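# Pass four bolts through flange holes with three arms

## Task

At both ends of the spool piece, wherever it sits between the two pipe flanges, insert a loose bolt through an unused hole in the pipe flange and the matching hole in the spool flange. Each bolt must stick out far enough beyond the flanges to take a washer and a full nut, with some thread still visible past the nut. All four bolts must be inserted to at least that depth when you finish. You may use any number of the arms.

## Robot and tools

ROBOTS. Three arms, arm1, arm2 and arm3, are i2rt Big YAM arms. Each ends in a five-finger right hand with a wrist camera. The bases (base_link) are in the scene frame, in metres, with +z up and the origin on the floor. Each foot faces along its own +x. arm1 is at (0.555, 0.005, 0.766) and faces roughly -x. arm2 is at (-0.005, 0.659, 0.793) and faces roughly -y. arm3 is at (-0.005, -0.640, 0.780) and faces roughly +y. Parts rest on tables at z=0.720. Reach is about 1.07 m from the joint-1 axis.

JOINTS (radians, absolute):
- joint1_rad: -2.879..2.879. Yaws the arm about its foot; positive is counter-clockwise seen from above.
- joint2_rad: 0..3.141. Shoulder; 0 points the upper arm backward, and increasing it raises the arm, then brings it forward.
- joint3_rad: 0..3.019. Elbow; 0 is folded, and larger values open it.
- joint4_rad: -1.692..1.57. Hand pitch; positive tips the fingers up.
- joint5_rad: -1.57..1.57. Sideways hand swing; positive is toward the arm's right.
- joint6_rad: -2.094..2.094. Hand roll; positive is clockwise seen from behind.

HAND VALUES (each -1..1):
- hand_little, hand_ring, hand_middle, hand_index, hand_thumb_bend: +1 straight/open, -1 curled.
- hand_thumb_turn: +1 beside the palm, -1 opposite the fingers.
- hand_force_limit: a setting for the closing force, about 0 N at -1 up to 10 N at +1 (15 N for the thumb).
- hand_speed: -0.96..1, a setting. Full speed is reached from +0.48.
The scene starts with force limit 0 and speed -0.8. For a soft grip, close at -0.94 or slower.

HAND FRAME. The hand point sits 0.045 m ahead of the palm.
- Its +z runs along the straight fingers, which extend 0.06-0.07 m past it.
- Its +y points out of the palm.
- Its +x runs across the palm, away from the thumb.
A wrist bracket on the little-finger side can collide with things. The camera is on the little-finger side and aims at the hand point. With joint6 near -1.3 its image is upright. An opposed thumb plus fingers wraps objects about 0.035-0.065 m thick. Handles down to about 0.025 m can be held.

TOOL: move. Each arm has an optional object under the key arm1, arm2 or arm3. It may contain:
- joints: a dictionary of absolute targets by joint name, radians for the arm joints and the -1..1 scale for hand keys. Joints move at independent rates, so the hand can sweep wide.
- target: one list of 7 numbers [x, y, z, qw, qx, qy, qz]. This is an absolute hand pose in the scene frame (metres, unit quaternion), in the same form as the printed hand line. The hand travels in a straight line from its hand_target toward it. When target is given, joints may hold only hand_ keys, or the call is refused.
- speed: top speed in m/s, 0.002..4.3, default 0.25. Rotation is capped at twice this value in rad/s.
- min_time_s: 0.1..8 s, the shortest duration for that arm's joint motions.
All commanded motions begin together. Hand paths within one action finish together.
- cameras: a list drawn from arm1_cam_wrist, arm2_cam_wrist, arm3_cam_wrist, cam_high, cam_low or all. Use [] for none. If omitted, a move with no action shows all cameras and other moves show none.
Calling move with no arm parts returns the full state.

TOOL: wait. Takes seconds, 0..10, and optionally cameras. It only lets time pass.

TOOL: zoom_image. Takes camera and region [x0, y0, x1, y1] in pixels of the latest full image (896x504, top-left origin), each side at most 504. It returns a magnified view.

TOOL: show_instructions. Shows the reference pages. No arguments.

TOOL: finished_scene. Optional scene=1. Ends the scene for good. The bolts must stay seated without help.

RESULTS.
- The move line lists the robots that received a motion.
- "as last shown" marks a robot that got no command; its statuses read "not commanded".
- hand gives the measured pose; it can be off at long reach. hand_target is the pose the current joint targets would give.
- Status words:
  - done: within 1 cm and 2 degrees.
  - off_target: resting short of the target, possibly still pushing.
  - time_out: a stop; on_its_own shows the target the joints keep pursuing.
  - not_followed: a safety check withheld the targets ("joint command not followed" or "pose unreachable").
- hand_stopped_by gives six words for little, ring, middle, index, thumb_bend and thumb_turn: moving, target, force, stalled or fault.
- The *_load_n values are fingertip forces in N, positive when pushed open. A value near 0 after a grip means the object was lost.
- Joint velocities are in rad/s; "within noise" means the arm is still.
- Joint torques are raw drive outputs with offsets; numbers 3 and 4 wrap at ±28 N m.
- MOTOR HOT appears at 85 °C. At 100 °C an OVER-TEMPERATURE FAULT drops the arm. Afterwards, resend any key marked limit_stop_at_motor_heat.

BEHAVIOUR.
- Each step, the controller keeps the path pose within 100 mm and 20 degrees of the measured hand. Position wins over orientation.
- Paths ignore obstacles and other arms. Hands lag, drift and may overshoot, most of all when the arm is stretched out.
- Fast, extended arms can swing up to about 30 degrees past the goal.
- Tiny moves may not start. Arms keep pushing after contact.
- A finger motor starts only when its target changes by 0.002 or more. It locks on reaching the target or the force limit.
- To grip harder, raise hand_force_limit and send a target that is more closed than the current reading. To release, send a more open target.
- If a call is refused or a stop occurs, later motion calls in the same reply are skipped.

AVOID:
- Pressing two robots together, including closing a hand on another robot's fingers.
- Knocking parts off the work area or letting them fall.
- Dropping or releasing moving parts.
- Slamming into fixed or heavy objects.
- Straining fingers with heavy or fast loads.
- Holding stretched poses long enough to overheat.
Loose items may sometimes be nudged by outside disturbances.

Each tool is called in YAML: its name, and indented under it one key for each argument.

Reference images:

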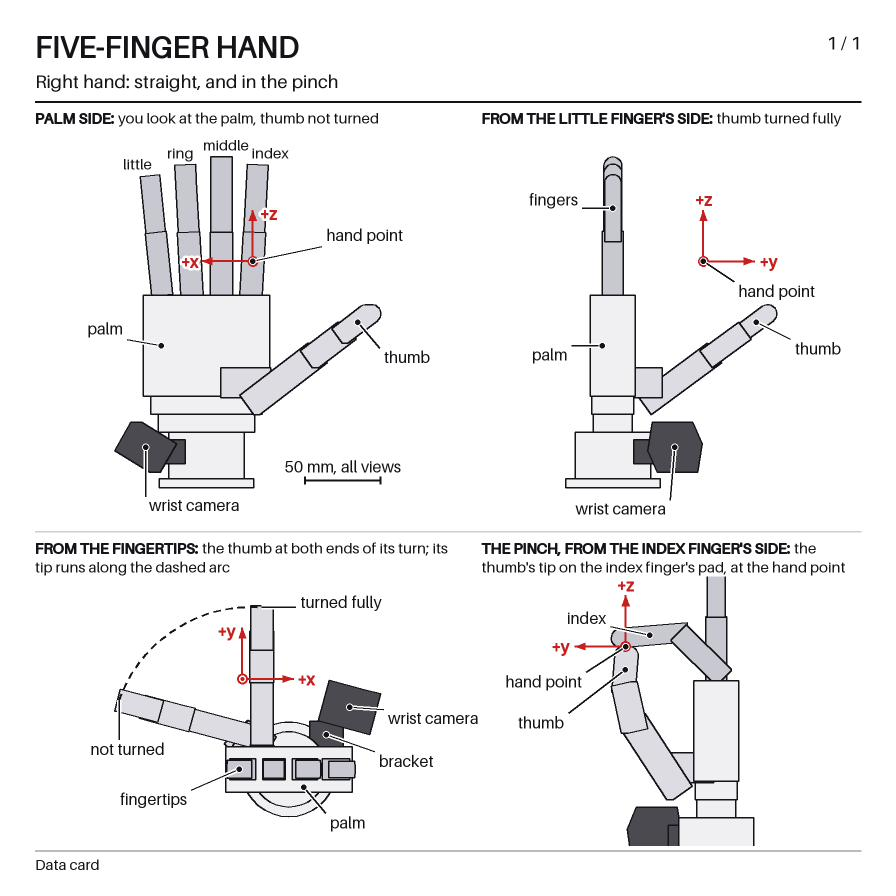

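## Session

move:

Scene clock: 0.00 s.
Joint torques (N m): no reading
Motor temperatures (°C): arm1=[25 27 28 28 36 27] | arm2=[30 28 30 25 28 30] | arm3=[27 25 28 29 29 31]
Heat: arm1: hottest joint5_rad 36 °C; arm2: hottest joint1_rad 30 °C; arm3: hottest joint6_rad 31 °C.
Joint velocities: within noise
arm1.joint_positions: joint1_rad=+0.060 joint2_rad=+0.614 joint3_rad=+1.443 joint4_rad=-1.364 joint5_rad=-0.188 joint6_rad=-1.217 hand_little=+1.000 hand_ring=+1.000 hand_middle=+1.000 hand_index=+1.000 hand_thumb_turn=+1.000 hand_thumb_bend=+1.000 hand_force_limit=+0.000 hand_speed=-0.800
arm1.joint_status: not commanded
arm1.hand_stopped_by: target,target,target,target,target,target
arm1.little_load_n: 0.0
arm1.ring_load_n: 0.0
arm1.middle_load_n: 0.0
arm1.index_load_n: 0.0
arm1.thumb_bend_load_n: 0.0
arm1.thumb_turn_load_n: 0.0
arm1.hand: x=+0.3354 y=+0.0014 z=+1.2695 quat_wxyz=(-0.466, +0.084, +0.863, -0.178) (m; scene frame)
arm1.hand_target: x=+0.3362 y=+0.0014 z=+1.2791 quat_wxyz=(-0.476, +0.082, +0.857, -0.179) (m; scene frame)
arm1.hand_status: not commanded
arm2.joint_positions: joint1_rad=+0.030 joint2_rad=+0.612 joint3_rad=+1.371 joint4_rad=-1.516 joint5_rad=-0.047 joint6_rad=-1.275 hand_little=+1.000 hand_ring=+1.000 hand_middle=+1.000 hand_index=+1.000 hand_thumb_turn=+1.000 hand_thumb_bend=+1.000 hand_force_limit=+0.000 hand_speed=-0.800
arm2.joint_status: not commanded
arm2.hand_stopped_by: target,target,target,target,target,target
arm2.little_load_n: 0.0
arm2.ring_load_n: 0.0
arm2.middle_load_n: 0.0
arm2.index_load_n: 0.0
arm2.thumb_bend_load_n: 0.0
arm2.thumb_turn_load_n: 0.0
arm2.hand: x=-0.0397 y=+0.4718 z=+1.2422 quat_wxyz=(+0.221, +0.558, -0.726, +0.335) (m; scene frame)
arm2.hand_target: x=-0.0396 y=+0.4718 z=+1.2509 quat_wxyz=(+0.227, +0.556, -0.722, +0.343) (m; scene frame)
arm2.hand_status: not commanded
arm3.joint_positions: joint1_rad=+0.237 joint2_rad=+0.641 joint3_rad=+1.394 joint4_rad=-1.297 joint5_rad=+0.135 joint6_rad=-1.412 hand_little=+1.000 hand_ring=+1.000 hand_middle=+1.000 hand_index=+1.000 hand_thumb_turn=+1.000 hand_thumb_bend=+1.000 hand_force_limit=+0.000 hand_speed=-0.800
arm3.joint_status: not commanded
arm3.hand_stopped_by: target,target,target,target,target,target
arm3.little_load_n: -0.5
arm3.ring_load_n: 0.0
arm3.middle_load_n: 0.0
arm3.index_load_n: -0.5
arm3.thumb_bend_load_n: 0.0
arm3.thumb_turn_load_n: 0.0
arm3.hand: x=+0.0290 y=-0.3910 z=+1.2846 quat_wxyz=(-0.367, +0.628, +0.601, +0.330) (m; scene frame)
arm3.hand_target: x=+0.0292 y=-0.3923 z=+1.2936 quat_wxyz=(-0.375, +0.625, +0.597, +0.335) (m; scene frame)
arm3.hand_status: not commanded
pictures: arm1_cam_wrist, arm2_cam_wrist, arm3_cam_wrist, cam_high, cam_low

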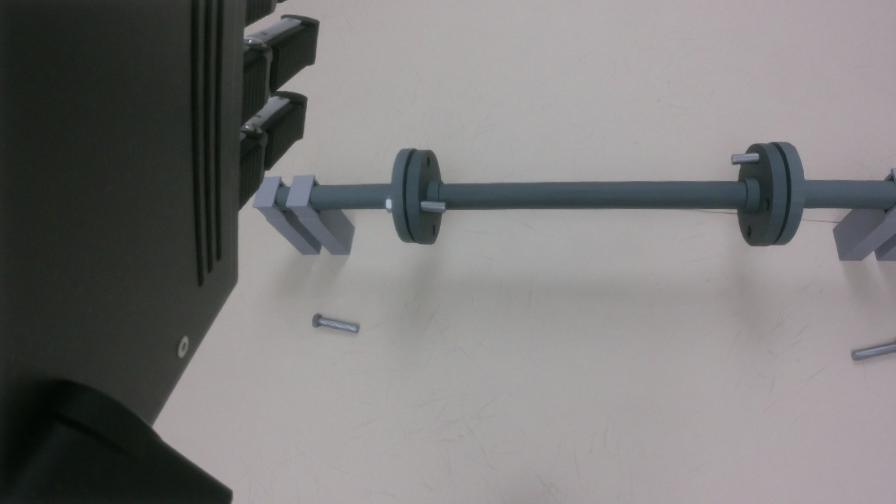

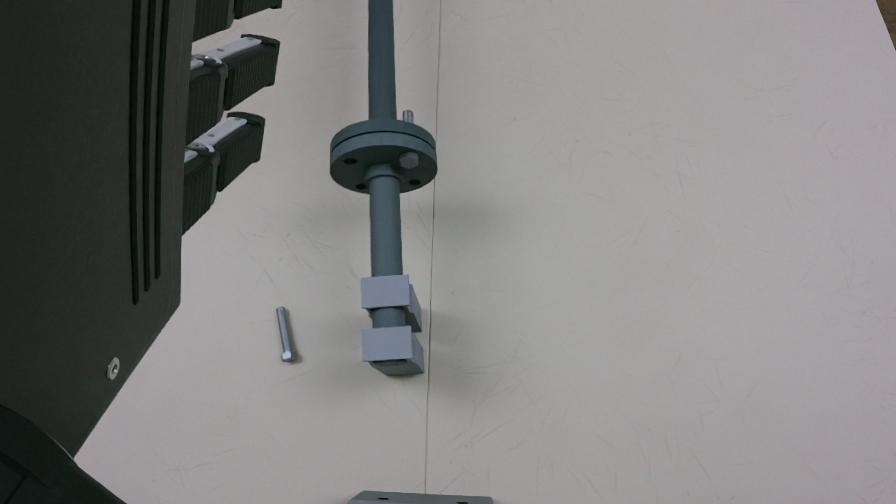

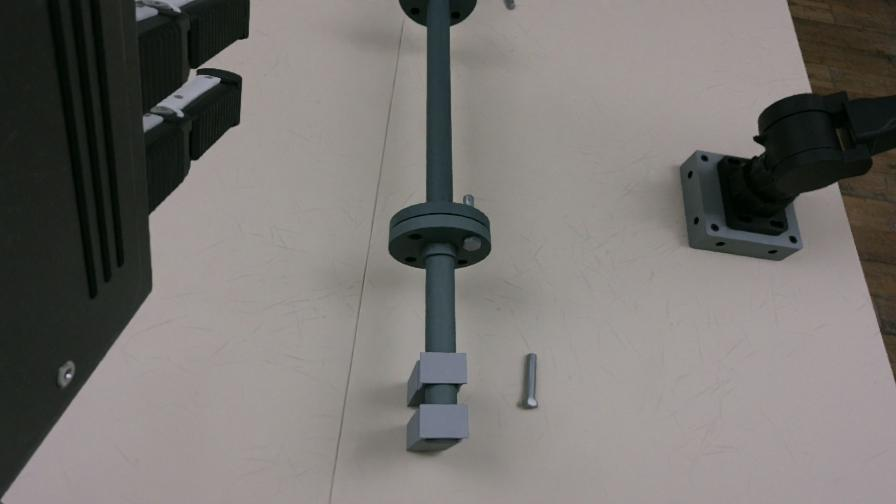

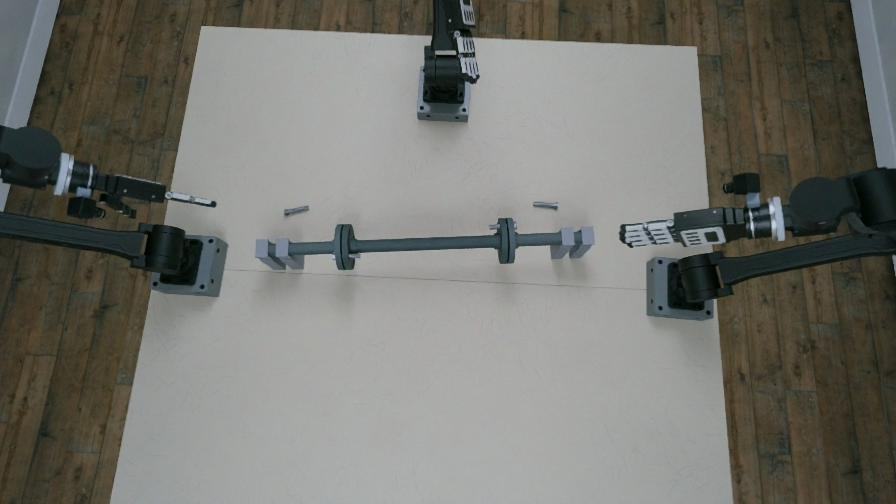

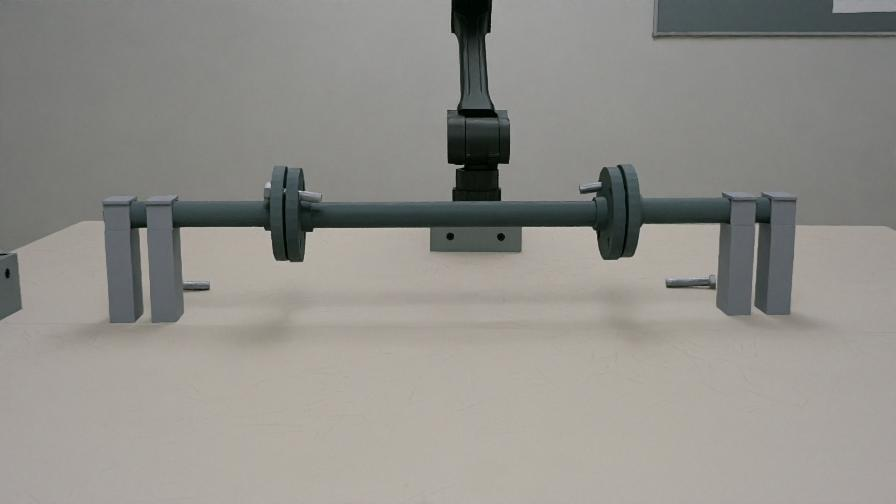

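zoom_image:
  camera: "cam_high"
  region: [240, 180, 420, 290]

zoom_image:
  camera: "cam_high"
  region: [440, 180, 620, 290]

zoom_image:
  camera: "cam_low"
  region: [80, 140, 360, 340]

zoom_image:
  camera: "cam_low"
  region: [540, 140, 820, 340]

zoom_image:
  camera: "arm2_cam_wrist"
  region: [240, 80, 480, 400]

zoom_image:
  camera: "arm3_cam_wrist"
  region: [340, 160, 580, 480]

zoom_image:
  camera: "arm1_cam_wrist"
  region: [240, 120, 520, 350]

zoom_image:
  camera: "arm1_cam_wrist"
  region: [650, 120, 896, 380]

Scaled by 2.800.

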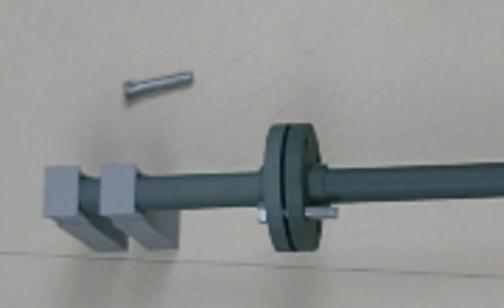

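Scaled by 2.800.

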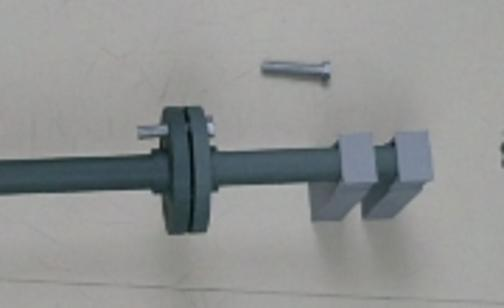

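Scaled by 1.800.

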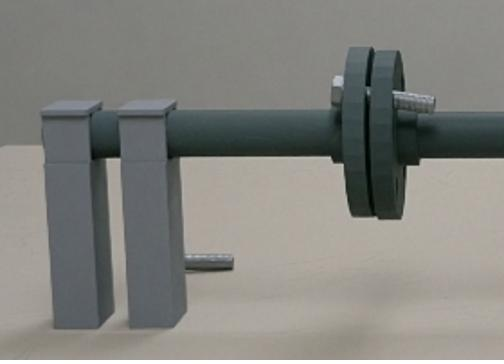

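Scaled by 1.800.

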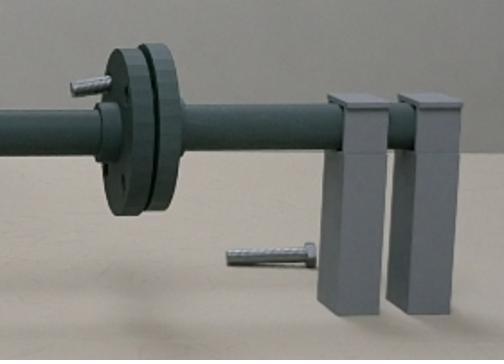

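Scaled by 1.575.

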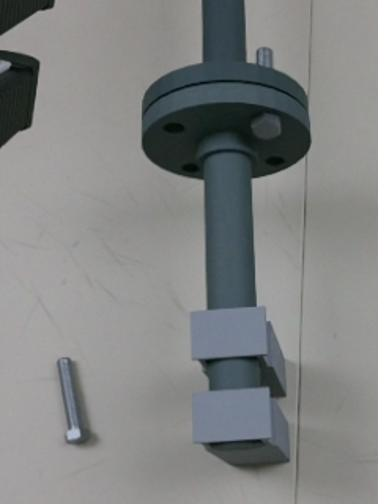

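Scaled by 1.575.

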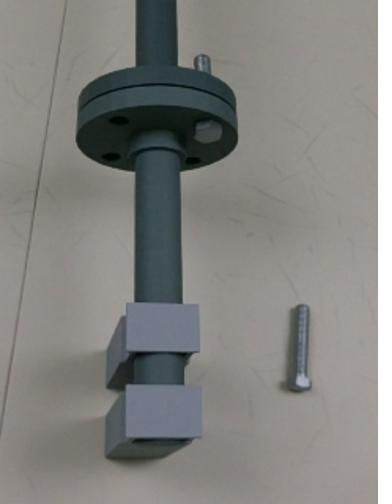

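Scaled by 1.800.

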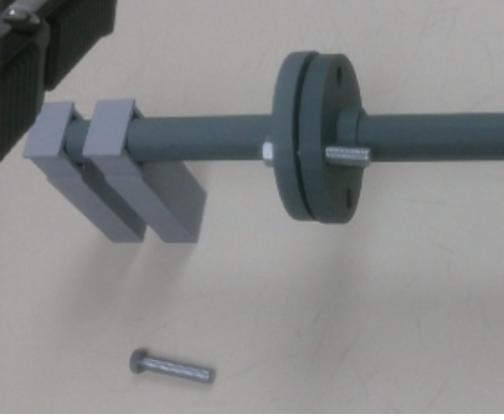

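Scaled by 1.938.

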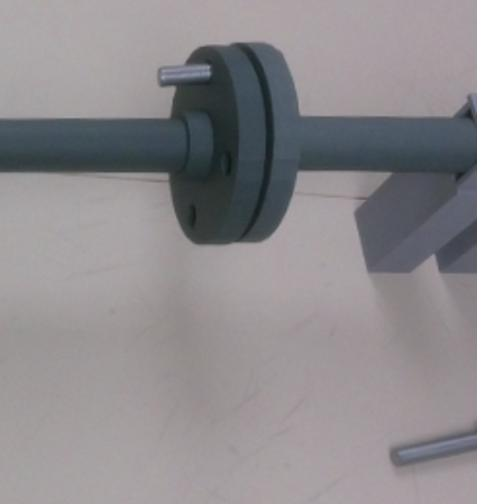

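move:
  arm1: {"target": [0.20, 0.40, 0.92, 0.3532, -0.5043, -0.6455, 0.4520], "speed": 0.25, "joints": {"hand_thumb_turn": -1}}
  cameras: ["all"]

Scene clock: 22.07 s.
Joint torques (N m): arm1=[0.32 -15.79 9.06 1.44 -0.82 0.17] | arm2=[-0.09 3.55 8.54 1.98 -0.09 0] | arm3=[-1.03 2.37 9.81 1.78 0.07 -0.06]
Motor temperatures (°C): arm1=[25 27 30 28 36 27] | arm2=[30 28 34 25 28 30] | arm3=[27 25 31 29 28 31]
Heat: arm1: hottest joint5_rad 36 °C; arm2: hottest joint3_rad 34 °C; arm3: hottest joint3_rad 31 °C.
move: arm1 off_target
Joint velocities: within noise
arm1.joint_positions: joint1_rad=-1.137 joint2_rad=+1.682 joint3_rad=+1.217 joint4_rad=-0.725 joint5_rad=-1.183 joint6_rad=-1.114 hand_little=+1.000 hand_ring=+1.000 hand_middle=+1.000 hand_index=+1.000 hand_thumb_turn=-1.000 hand_thumb_bend=+1.000 hand_force_limit=+0.000 hand_speed=-0.800
arm1.joint_status: all done
arm1.hand_stopped_by: target,target,target,target,target,target
arm1.little_load_n: 0.0
arm1.ring_load_n: 0.0
arm1.middle_load_n: 0.0
arm1.index_load_n: 0.0
arm1.thumb_bend_load_n: 0.0
arm1.thumb_turn_load_n: 0.0
arm1.hand: x=+0.2032 y=+0.3840 z=+0.9031 quat_wxyz=(-0.333, +0.512, +0.644, -0.461)
arm1.hand_target: x=+0.2005 y=+0.3993 z=+0.9203 quat_wxyz=(-0.353, +0.504, +0.646, -0.452)
arm1.hand_status: off_target (0.023 m and 2.7 deg from the pose sent, 0.547 m and 64.9 deg at the start)
arm2, arm3: as last shown
arm2.thumb_bend_load_n: 0.5
arm3.little_load_n: 0.5
arm3.index_load_n: 0.0
pictures: arm1_cam_wrist, arm2_cam_wrist, arm3_cam_wrist, cam_high, cam_low

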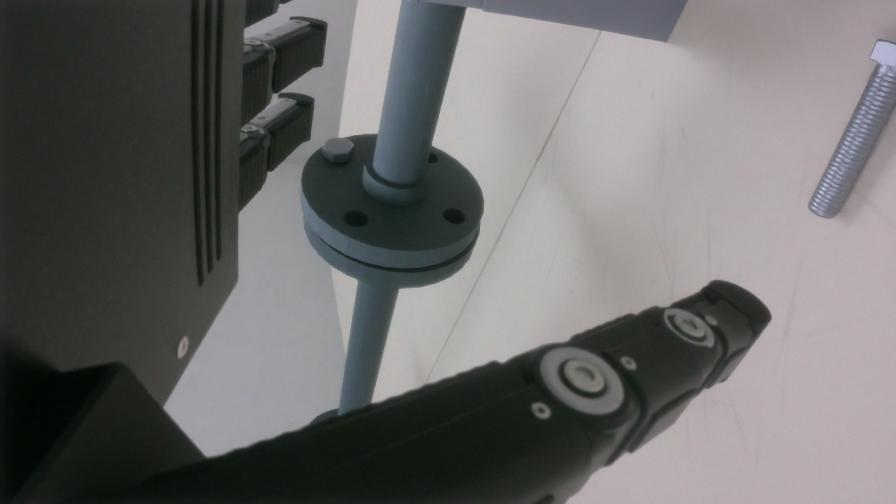

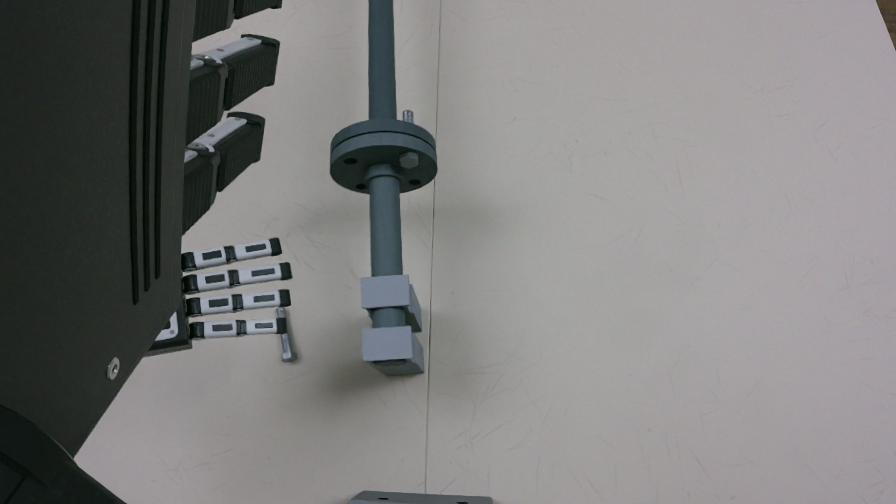

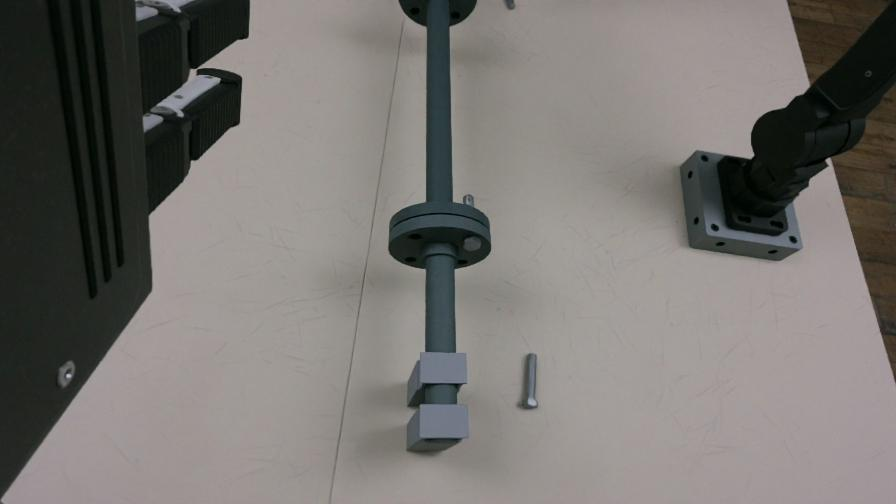

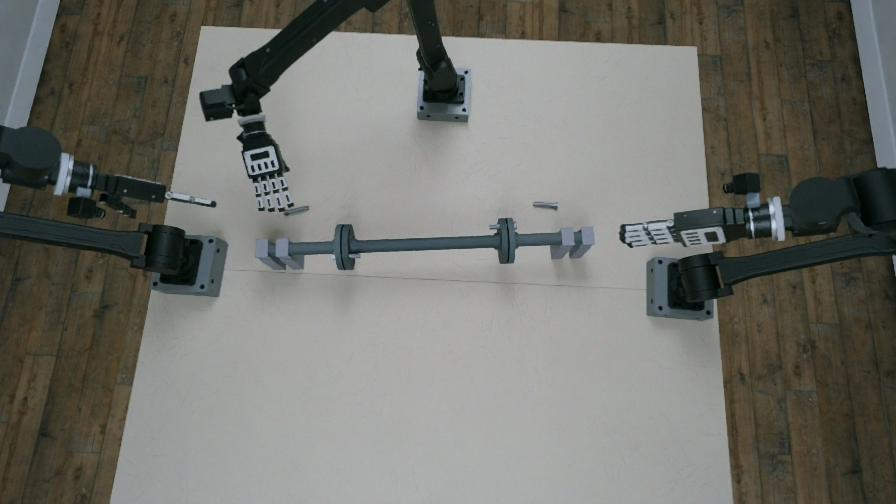

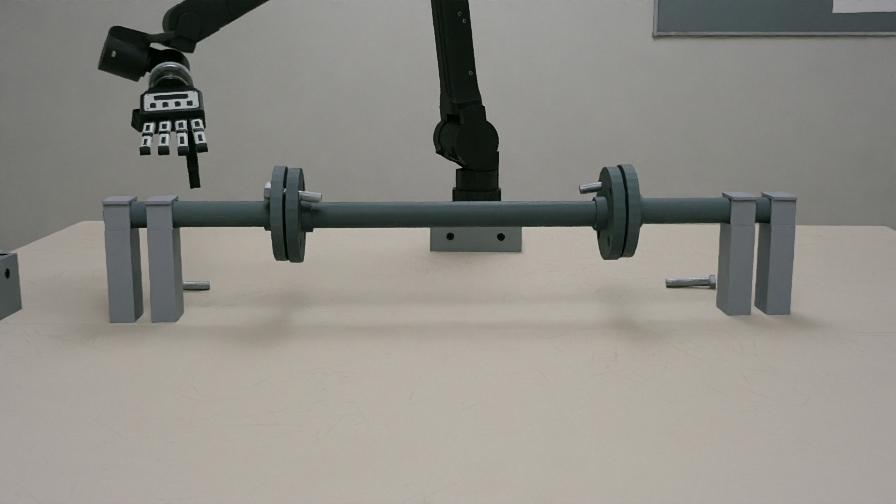

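zoom_image:
  camera: "arm1_cam_wrist"
  region: [280, 100, 520, 300]

zoom_image:
  camera: "arm1_cam_wrist"
  region: [760, 0, 896, 240]

Scaled by 2.100.

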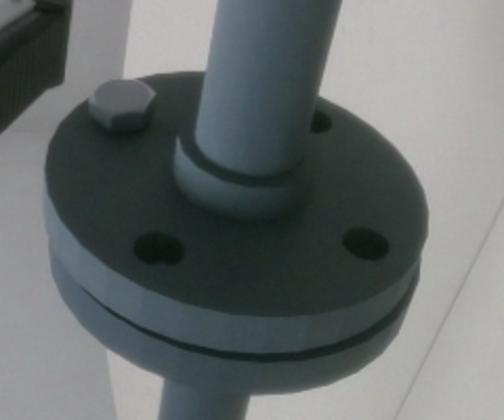

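Scaled by 2.100.

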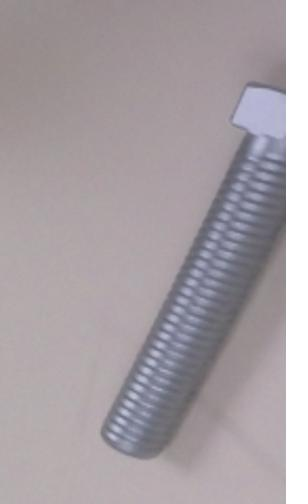

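move:
  arm1: {"joints": {"hand_index": -0.07, "hand_middle": -0.07, "hand_thumb_bend": 0.25}}
  cameras: ["arm1_cam_wrist", "cam_low"]

Scene clock: 27.10 s.
Joint torques (N m): arm1=[0.38 -15.79 9.07 1.43 -0.81 0.17] | arm2=[-0.21 3.43 8.61 1.98 -0.04 0.04] | arm3=[-1.14 2.37 9.83 1.8 0.07 -0.05]
Motor temperatures (°C): arm1=[25 28 31 28 36 27] | arm2=[30 28 35 25 28 30] | arm3=[27 25 32 29 28 31]
Heat: arm1: hottest joint5_rad 36 °C; arm2: hottest joint3_rad 35 °C; arm3: hottest joint3_rad 32 °C.
move: arm1 done
Joint velocities: within noise
arm1.joint_positions: joint1_rad=-1.137 joint2_rad=+1.682 joint3_rad=+1.217 joint4_rad=-0.725 joint5_rad=-1.183 joint6_rad=-1.114 hand_little=+1.000 hand_ring=+1.000 hand_middle=-0.070 hand_index=-0.070 hand_thumb_turn=-1.000 hand_thumb_bend=+0.250 hand_force_limit=+0.000 hand_speed=-0.800
arm1.joint_status: all done
arm1.hand_stopped_by: target,target,target,target,target,target
arm1.little_load_n: 0.0
arm1.ring_load_n: 0.0
arm1.middle_load_n: 0.0
arm1.index_load_n: 0.0
arm1.thumb_bend_load_n: 0.0
arm1.thumb_turn_load_n: 0.0
arm1.hand: x=+0.2032 y=+0.3840 z=+0.9031 quat_wxyz=(-0.333, +0.512, +0.644, -0.461)
arm1.hand_target: x=+0.2005 y=+0.3993 z=+0.9203 quat_wxyz=(-0.353, +0.504, +0.646, -0.452)
arm1.hand_status: not commanded
arm2, arm3: as last shown
arm2.thumb_bend_load_n: 0.0
arm3.little_load_n: 0.0

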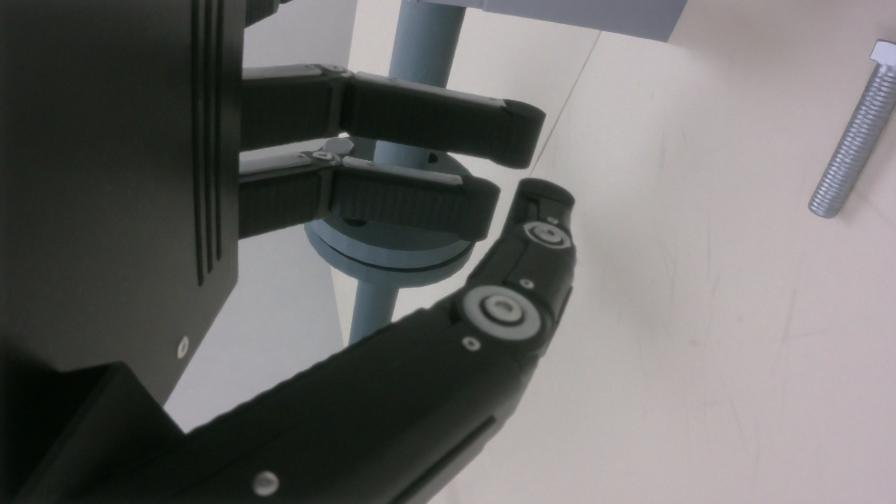

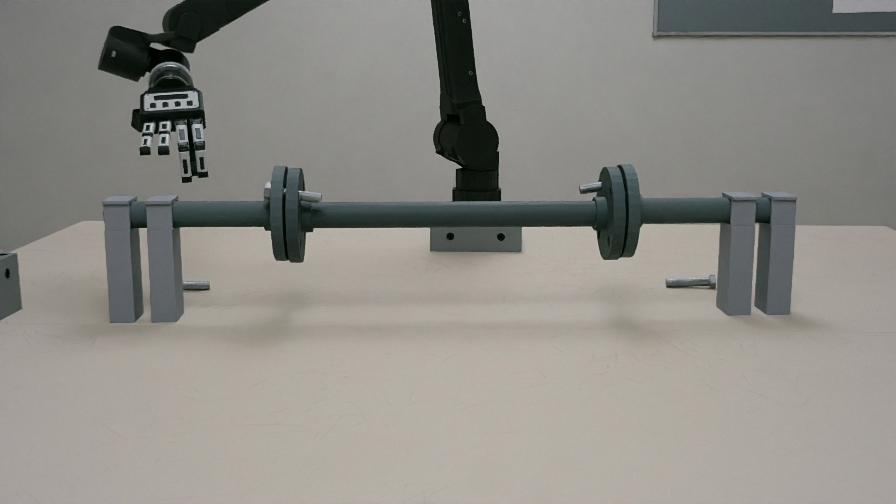

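zoom_image:
  camera: "arm1_cam_wrist"
  region: [400, 80, 620, 280]

zoom_image:
  camera: "cam_low"
  region: [90, 20, 330, 320]

Scaled by 2.291.

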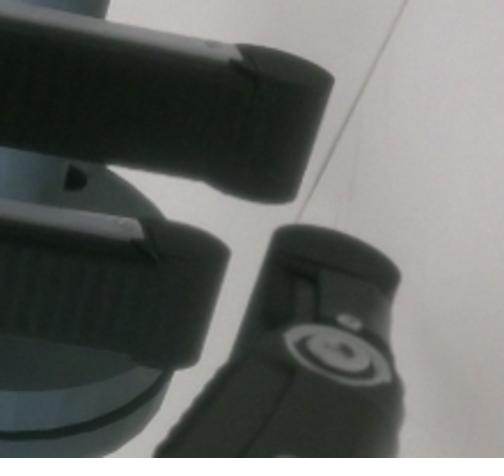

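Scaled by 1.680.

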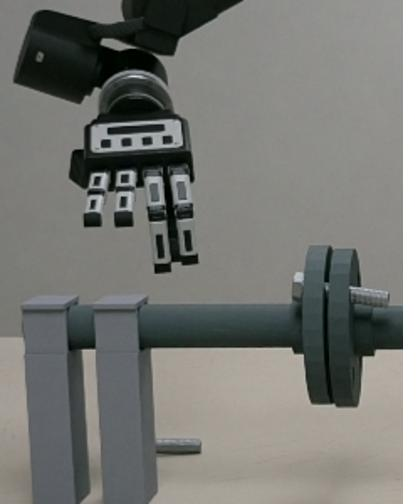

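move:
  arm1: {"target": [0.184, 0.427, 0.817, 0.3472, -0.4551, -0.6811, 0.4566], "speed": 0.15, "joints": {"hand_index": 0.35, "hand_middle": 0.35, "hand_thumb_bend": 0.30}}
  cameras: ["all"]

Scene clock: 30.97 s.
Joint torques (N m): arm1=[1.2 -16.67 8.57 0.16 -0.96 -0.17] | arm2=[-0.38 2.96 8.47 2.04 -0.07 0.03] | arm3=[-1.03 2.43 9.8 1.8 0.07 -0.06]
Motor temperatures (°C): arm1=[25 28 32 28 37 27] | arm2=[30 28 35 25 28 30] | arm3=[27 25 32 29 28 31]
Heat: arm1: hottest joint5_rad 37 °C; arm2: hottest joint3_rad 35 °C; arm3: hottest joint3_rad 32 °C.
move: arm1 off_target
Joint velocities: within noise
arm1.joint_positions: joint1_rad=-1.137 joint2_rad=+1.913 joint3_rad=+1.283 joint4_rad=-0.705 joint5_rad=-1.207 joint6_rad=-1.341 hand_little=+1.000 hand_ring=+1.000 hand_middle=+0.350 hand_index=+0.350 hand_thumb_turn=-1.000 hand_thumb_bend=+0.300 hand_force_limit=+0.000 hand_speed=-0.800
arm1.joint_status: all done
arm1.hand_stopped_by: target,target,target,target,target,target
arm1.little_load_n: 0.0
arm1.ring_load_n: 0.0
arm1.middle_load_n: 0.0
arm1.index_load_n: 0.0
arm1.thumb_bend_load_n: 0.0
arm1.thumb_turn_load_n: 0.0
arm1.hand: x=+0.1910 y=+0.4145 z=+0.8102 quat_wxyz=(-0.336, +0.467, +0.675, -0.462)
arm1.hand_target: x=+0.1842 y=+0.4267 z=+0.8173 quat_wxyz=(-0.348, +0.455, +0.681, -0.456)
arm1.hand_status: off_target (0.016 m and 2.1 deg from the pose sent, 0.098 m and 8.0 deg at the start)
arm2, arm3: as last shown
pictures: arm1_cam_wrist, arm2_cam_wrist, arm3_cam_wrist, cam_high, cam_low

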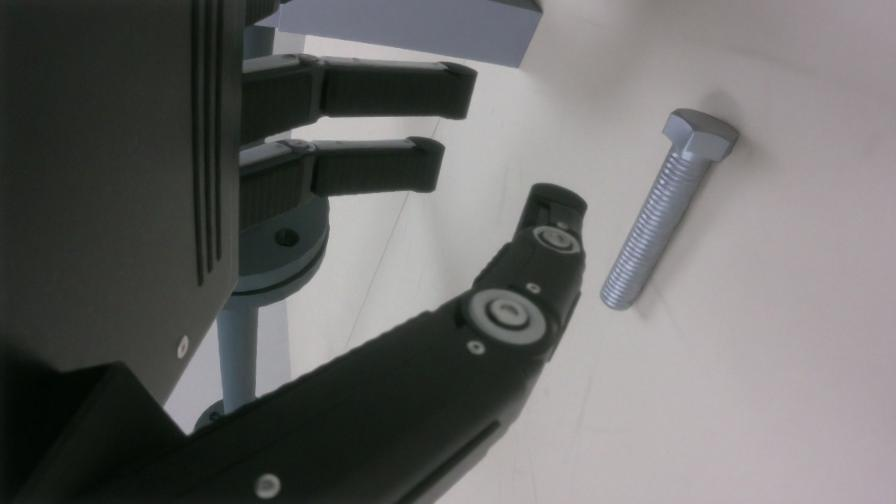

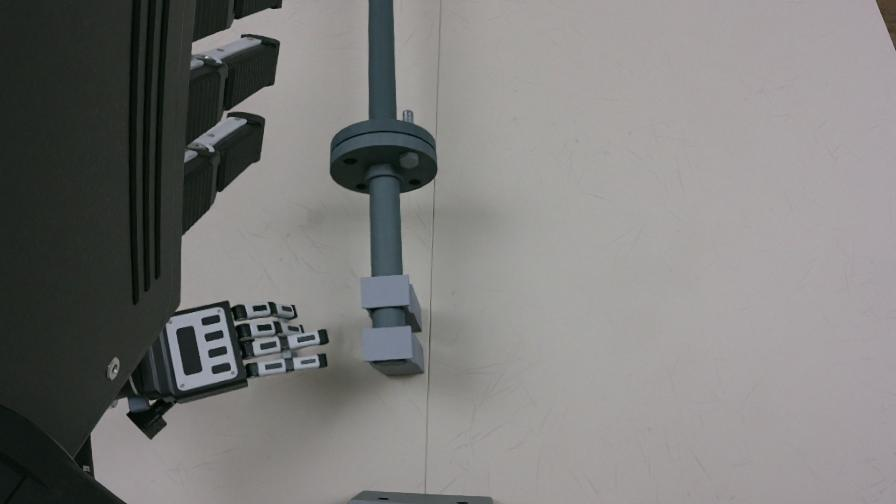

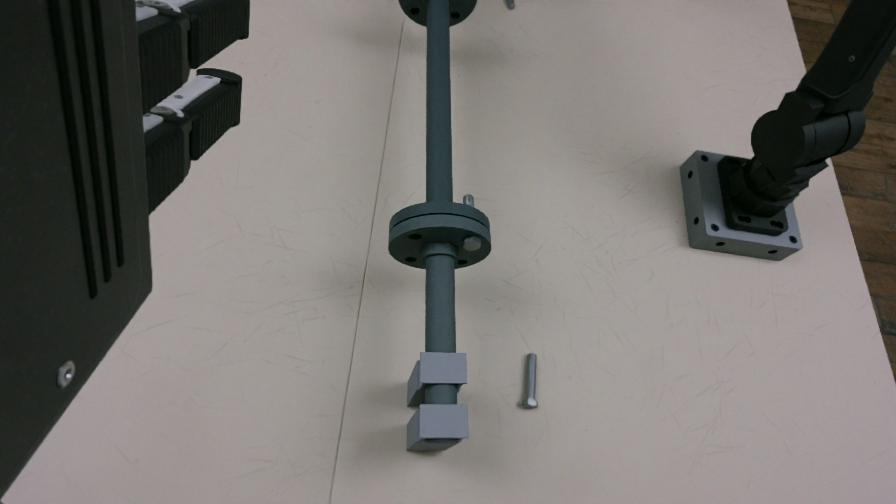

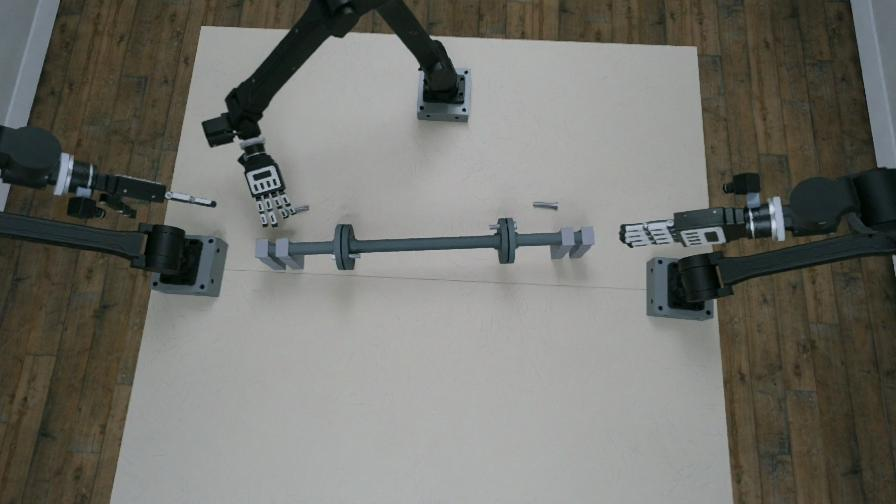

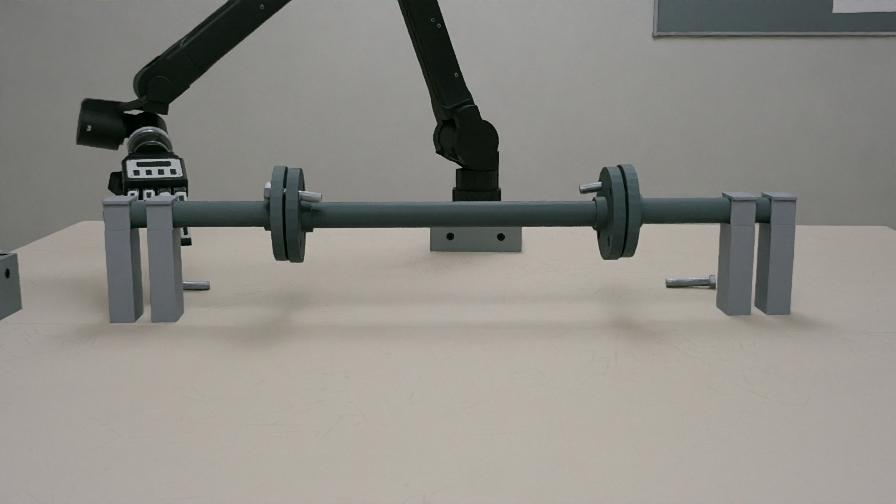

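move:
  arm1: {"target": [0.170, 0.4305, 0.775, 0.3472, -0.4551, -0.6811, 0.4566], "speed": 0.08}
  cameras: ["arm1_cam_wrist", "arm2_cam_wrist", "cam_low"]

Scene clock: 33.33 s.
Joint torques (N m): arm1=[1.96 -17.49 7.84 1.2 -0.72 0.19] | arm2=[-0.38 3.84 8.53 1.95 -0.05 0] | arm3=[-1.2 2.43 9.81 1.77 0.06 -0.05]
Motor temperatures (°C): arm1=[25 28 32 28 37 27] | arm2=[30 28 35 25 28 30] | arm3=[27 25 33 29 28 31]
Heat: arm1: hottest joint5_rad 37 °C; arm2: hottest joint3_rad 35 °C; arm3: hottest joint3_rad 33 °C.
move: arm1 off_target
Joint velocities: within noise
arm1.joint_positions: joint1_rad=-1.125 joint2_rad=+1.991 joint3_rad=+1.283 joint4_rad=-0.591 joint5_rad=-1.207 joint6_rad=-1.319 hand_little=+1.000 hand_ring=+1.000 hand_middle=+0.350 hand_index=+0.350 hand_thumb_turn=-1.000 hand_thumb_bend=+0.300 hand_force_limit=+0.000 hand_speed=-0.800
arm1.joint_status: not commanded
arm1.hand_stopped_by: target,target,target,target,target,target
arm1.little_load_n: 0.0
arm1.ring_load_n: 0.0
arm1.middle_load_n: 0.0
arm1.index_load_n: 0.0
arm1.thumb_bend_load_n: 0.0
arm1.thumb_turn_load_n: 0.0
arm1.hand: x=+0.1805 y=+0.4217 z=+0.7718 quat_wxyz=(-0.341, +0.461, +0.678, -0.460)
arm1.hand_target: x=+0.1701 y=+0.4301 z=+0.7753 quat_wxyz=(-0.347, +0.455, +0.681, -0.457)
arm1.hand_status: off_target (0.014 m and 1.1 deg from the pose sent, 0.044 m and 2.1 deg at the start)
arm2, arm3: as last shown
arm2.ring_load_n: -0.5
arm2.index_load_n: 0.5

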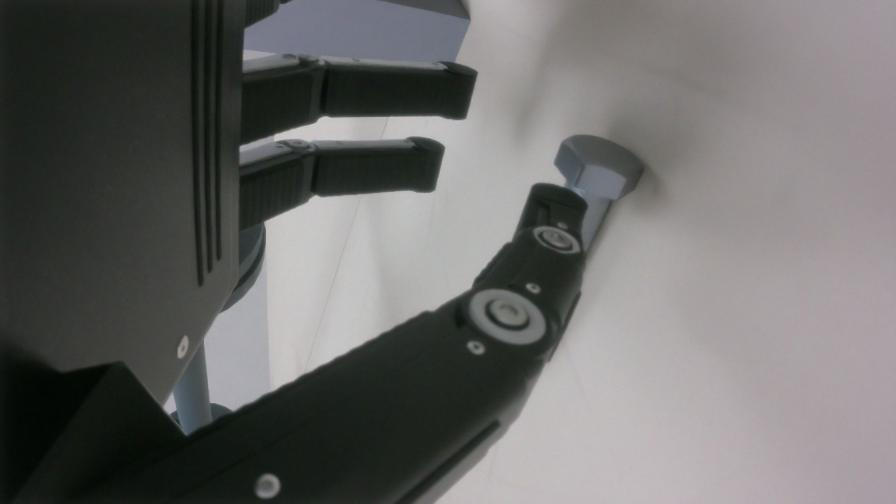

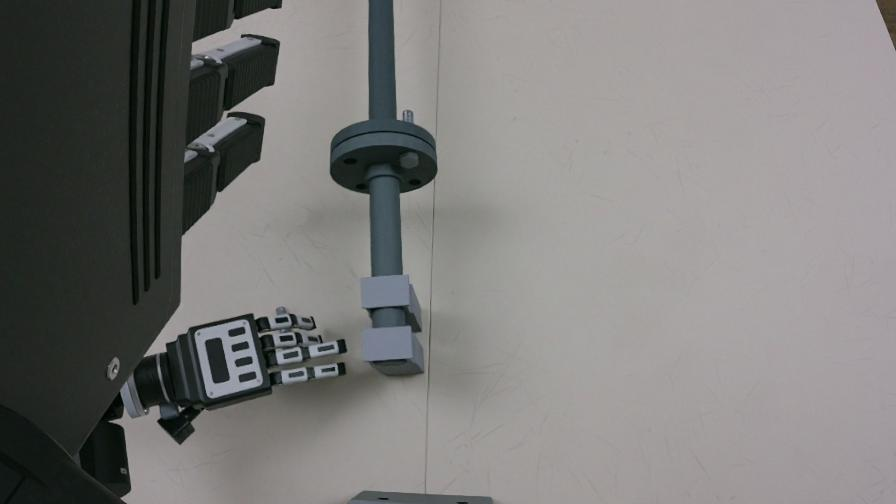

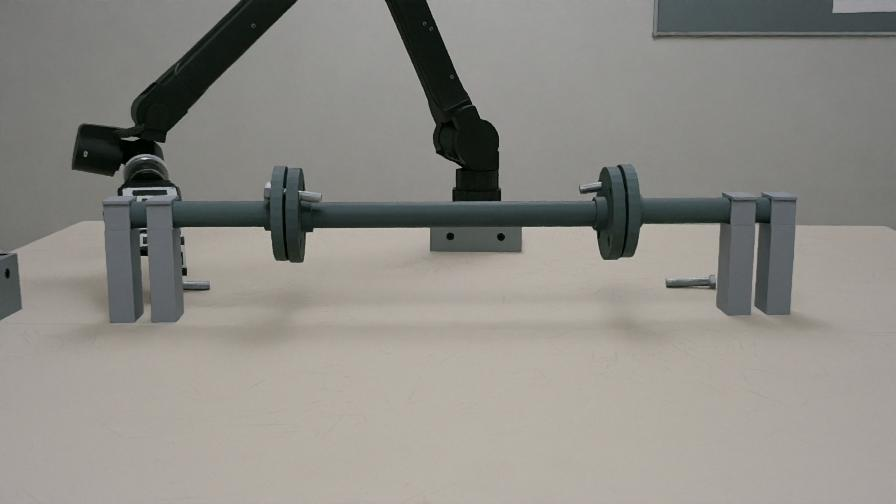

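zoom_image:
  camera: "arm2_cam_wrist"
  region: [180, 270, 380, 430]

zoom_image:
  camera: "arm1_cam_wrist"
  region: [400, 30, 700, 330]

Scaled by 2.520.

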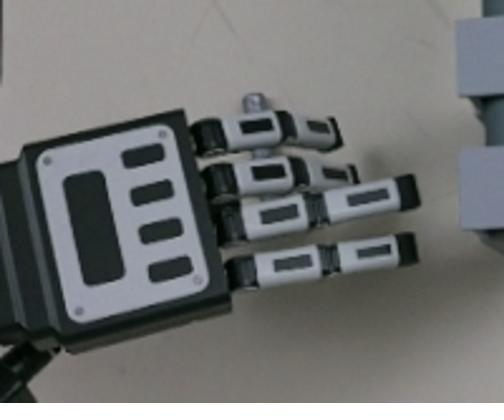

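Scaled by 1.680.

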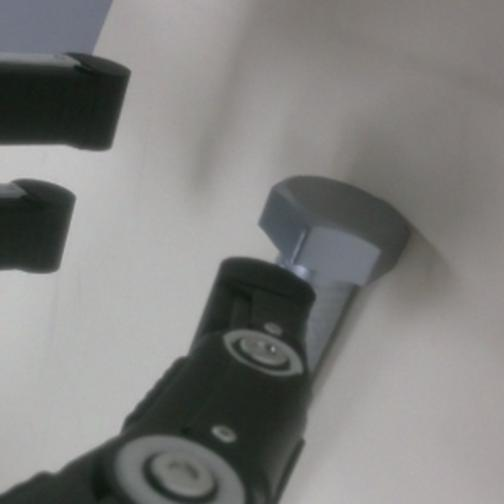

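move:
  arm1: {"target": [0.164, 0.4235, 0.749, 0.3472, -0.4551, -0.6811, 0.4566], "speed": 0.06}
  cameras: ["arm1_cam_wrist", "arm2_cam_wrist", "cam_low"]

zoom_image:
  camera: "arm2_cam_wrist"
  region: [180, 270, 380, 430]

zoom_image:
  camera: "cam_low"
  region: [90, 180, 260, 330]

Scene clock: 35.47 s.
Joint torques (N m): arm1=[1.96 -17.03 5.26 1.33 -0.6 0.2] | arm2=[-0.73 3.55 8.57 1.92 -0.09 -0.01] | arm3=[-1.2 2.43 9.83 1.77 0.08 -0.06]
Motor temperatures (°C): arm1=[25 28 32 28 37 27] | arm2=[30 28 35 25 28 30] | arm3=[27 25 33 29 28 31]
Heat: arm1: hottest joint5_rad 37 °C; arm2: hottest joint3_rad 35 °C; arm3: hottest joint3_rad 33 °C.
move: arm1 off_target
Joint velocities: within noise
arm1.joint_positions: joint1_rad=-1.110 joint2_rad=+2.019 joint3_rad=+1.283 joint4_rad=-0.489 joint5_rad=-1.204 joint6_rad=-1.280 hand_little=+1.000 hand_ring=+1.000 hand_middle=+0.350 hand_index=+0.350 hand_thumb_turn=-1.000 hand_thumb_bend=+0.300 hand_force_limit=+0.000 hand_speed=-0.800
arm1.joint_status: not commanded
arm1.hand_stopped_by: target,target,target,target,target,target
arm1.little_load_n: 0.0
arm1.ring_load_n: 0.0
arm1.middle_load_n: 0.0
arm1.index_load_n: 0.0
arm1.thumb_bend_load_n: 0.0
arm1.thumb_turn_load_n: -0.5
arm1.hand: x=+0.1681 y=+0.4287 z=+0.7588 quat_wxyz=(-0.355, +0.452, +0.682, -0.453)
arm1.hand_target: x=+0.1642 y=+0.4233 z=+0.7492 quat_wxyz=(-0.347, +0.455, +0.681, -0.457)
arm1.hand_status: off_target (0.012 m and 1.0 deg from the pose sent, 0.028 m and 1.2 deg at the start)
arm2, arm3: as last shown
arm2.ring_load_n: 0.0
arm2.index_load_n: 0.0

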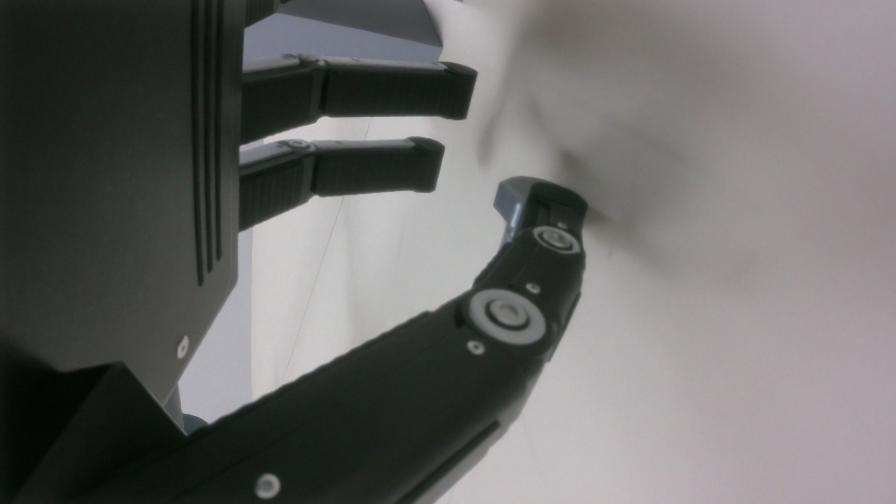

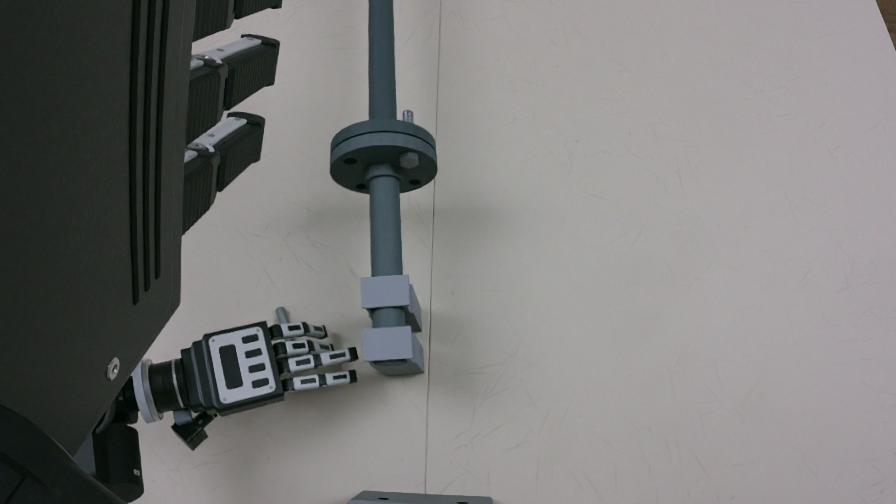

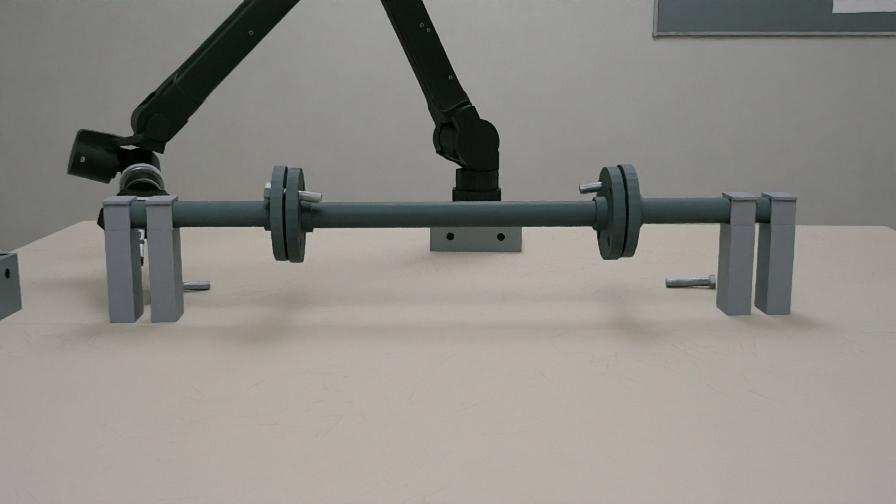

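Scaled by 2.520.

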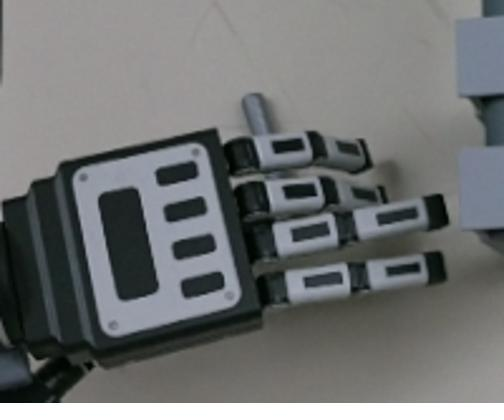

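Scaled by 2.965.

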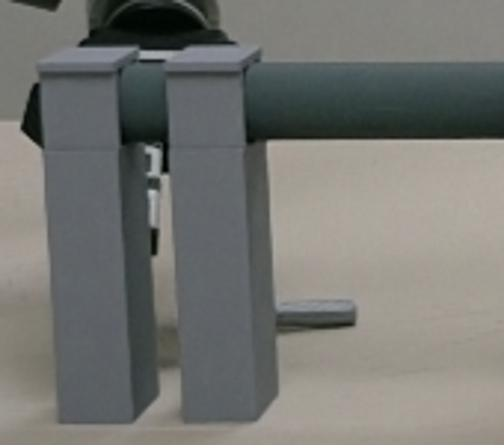

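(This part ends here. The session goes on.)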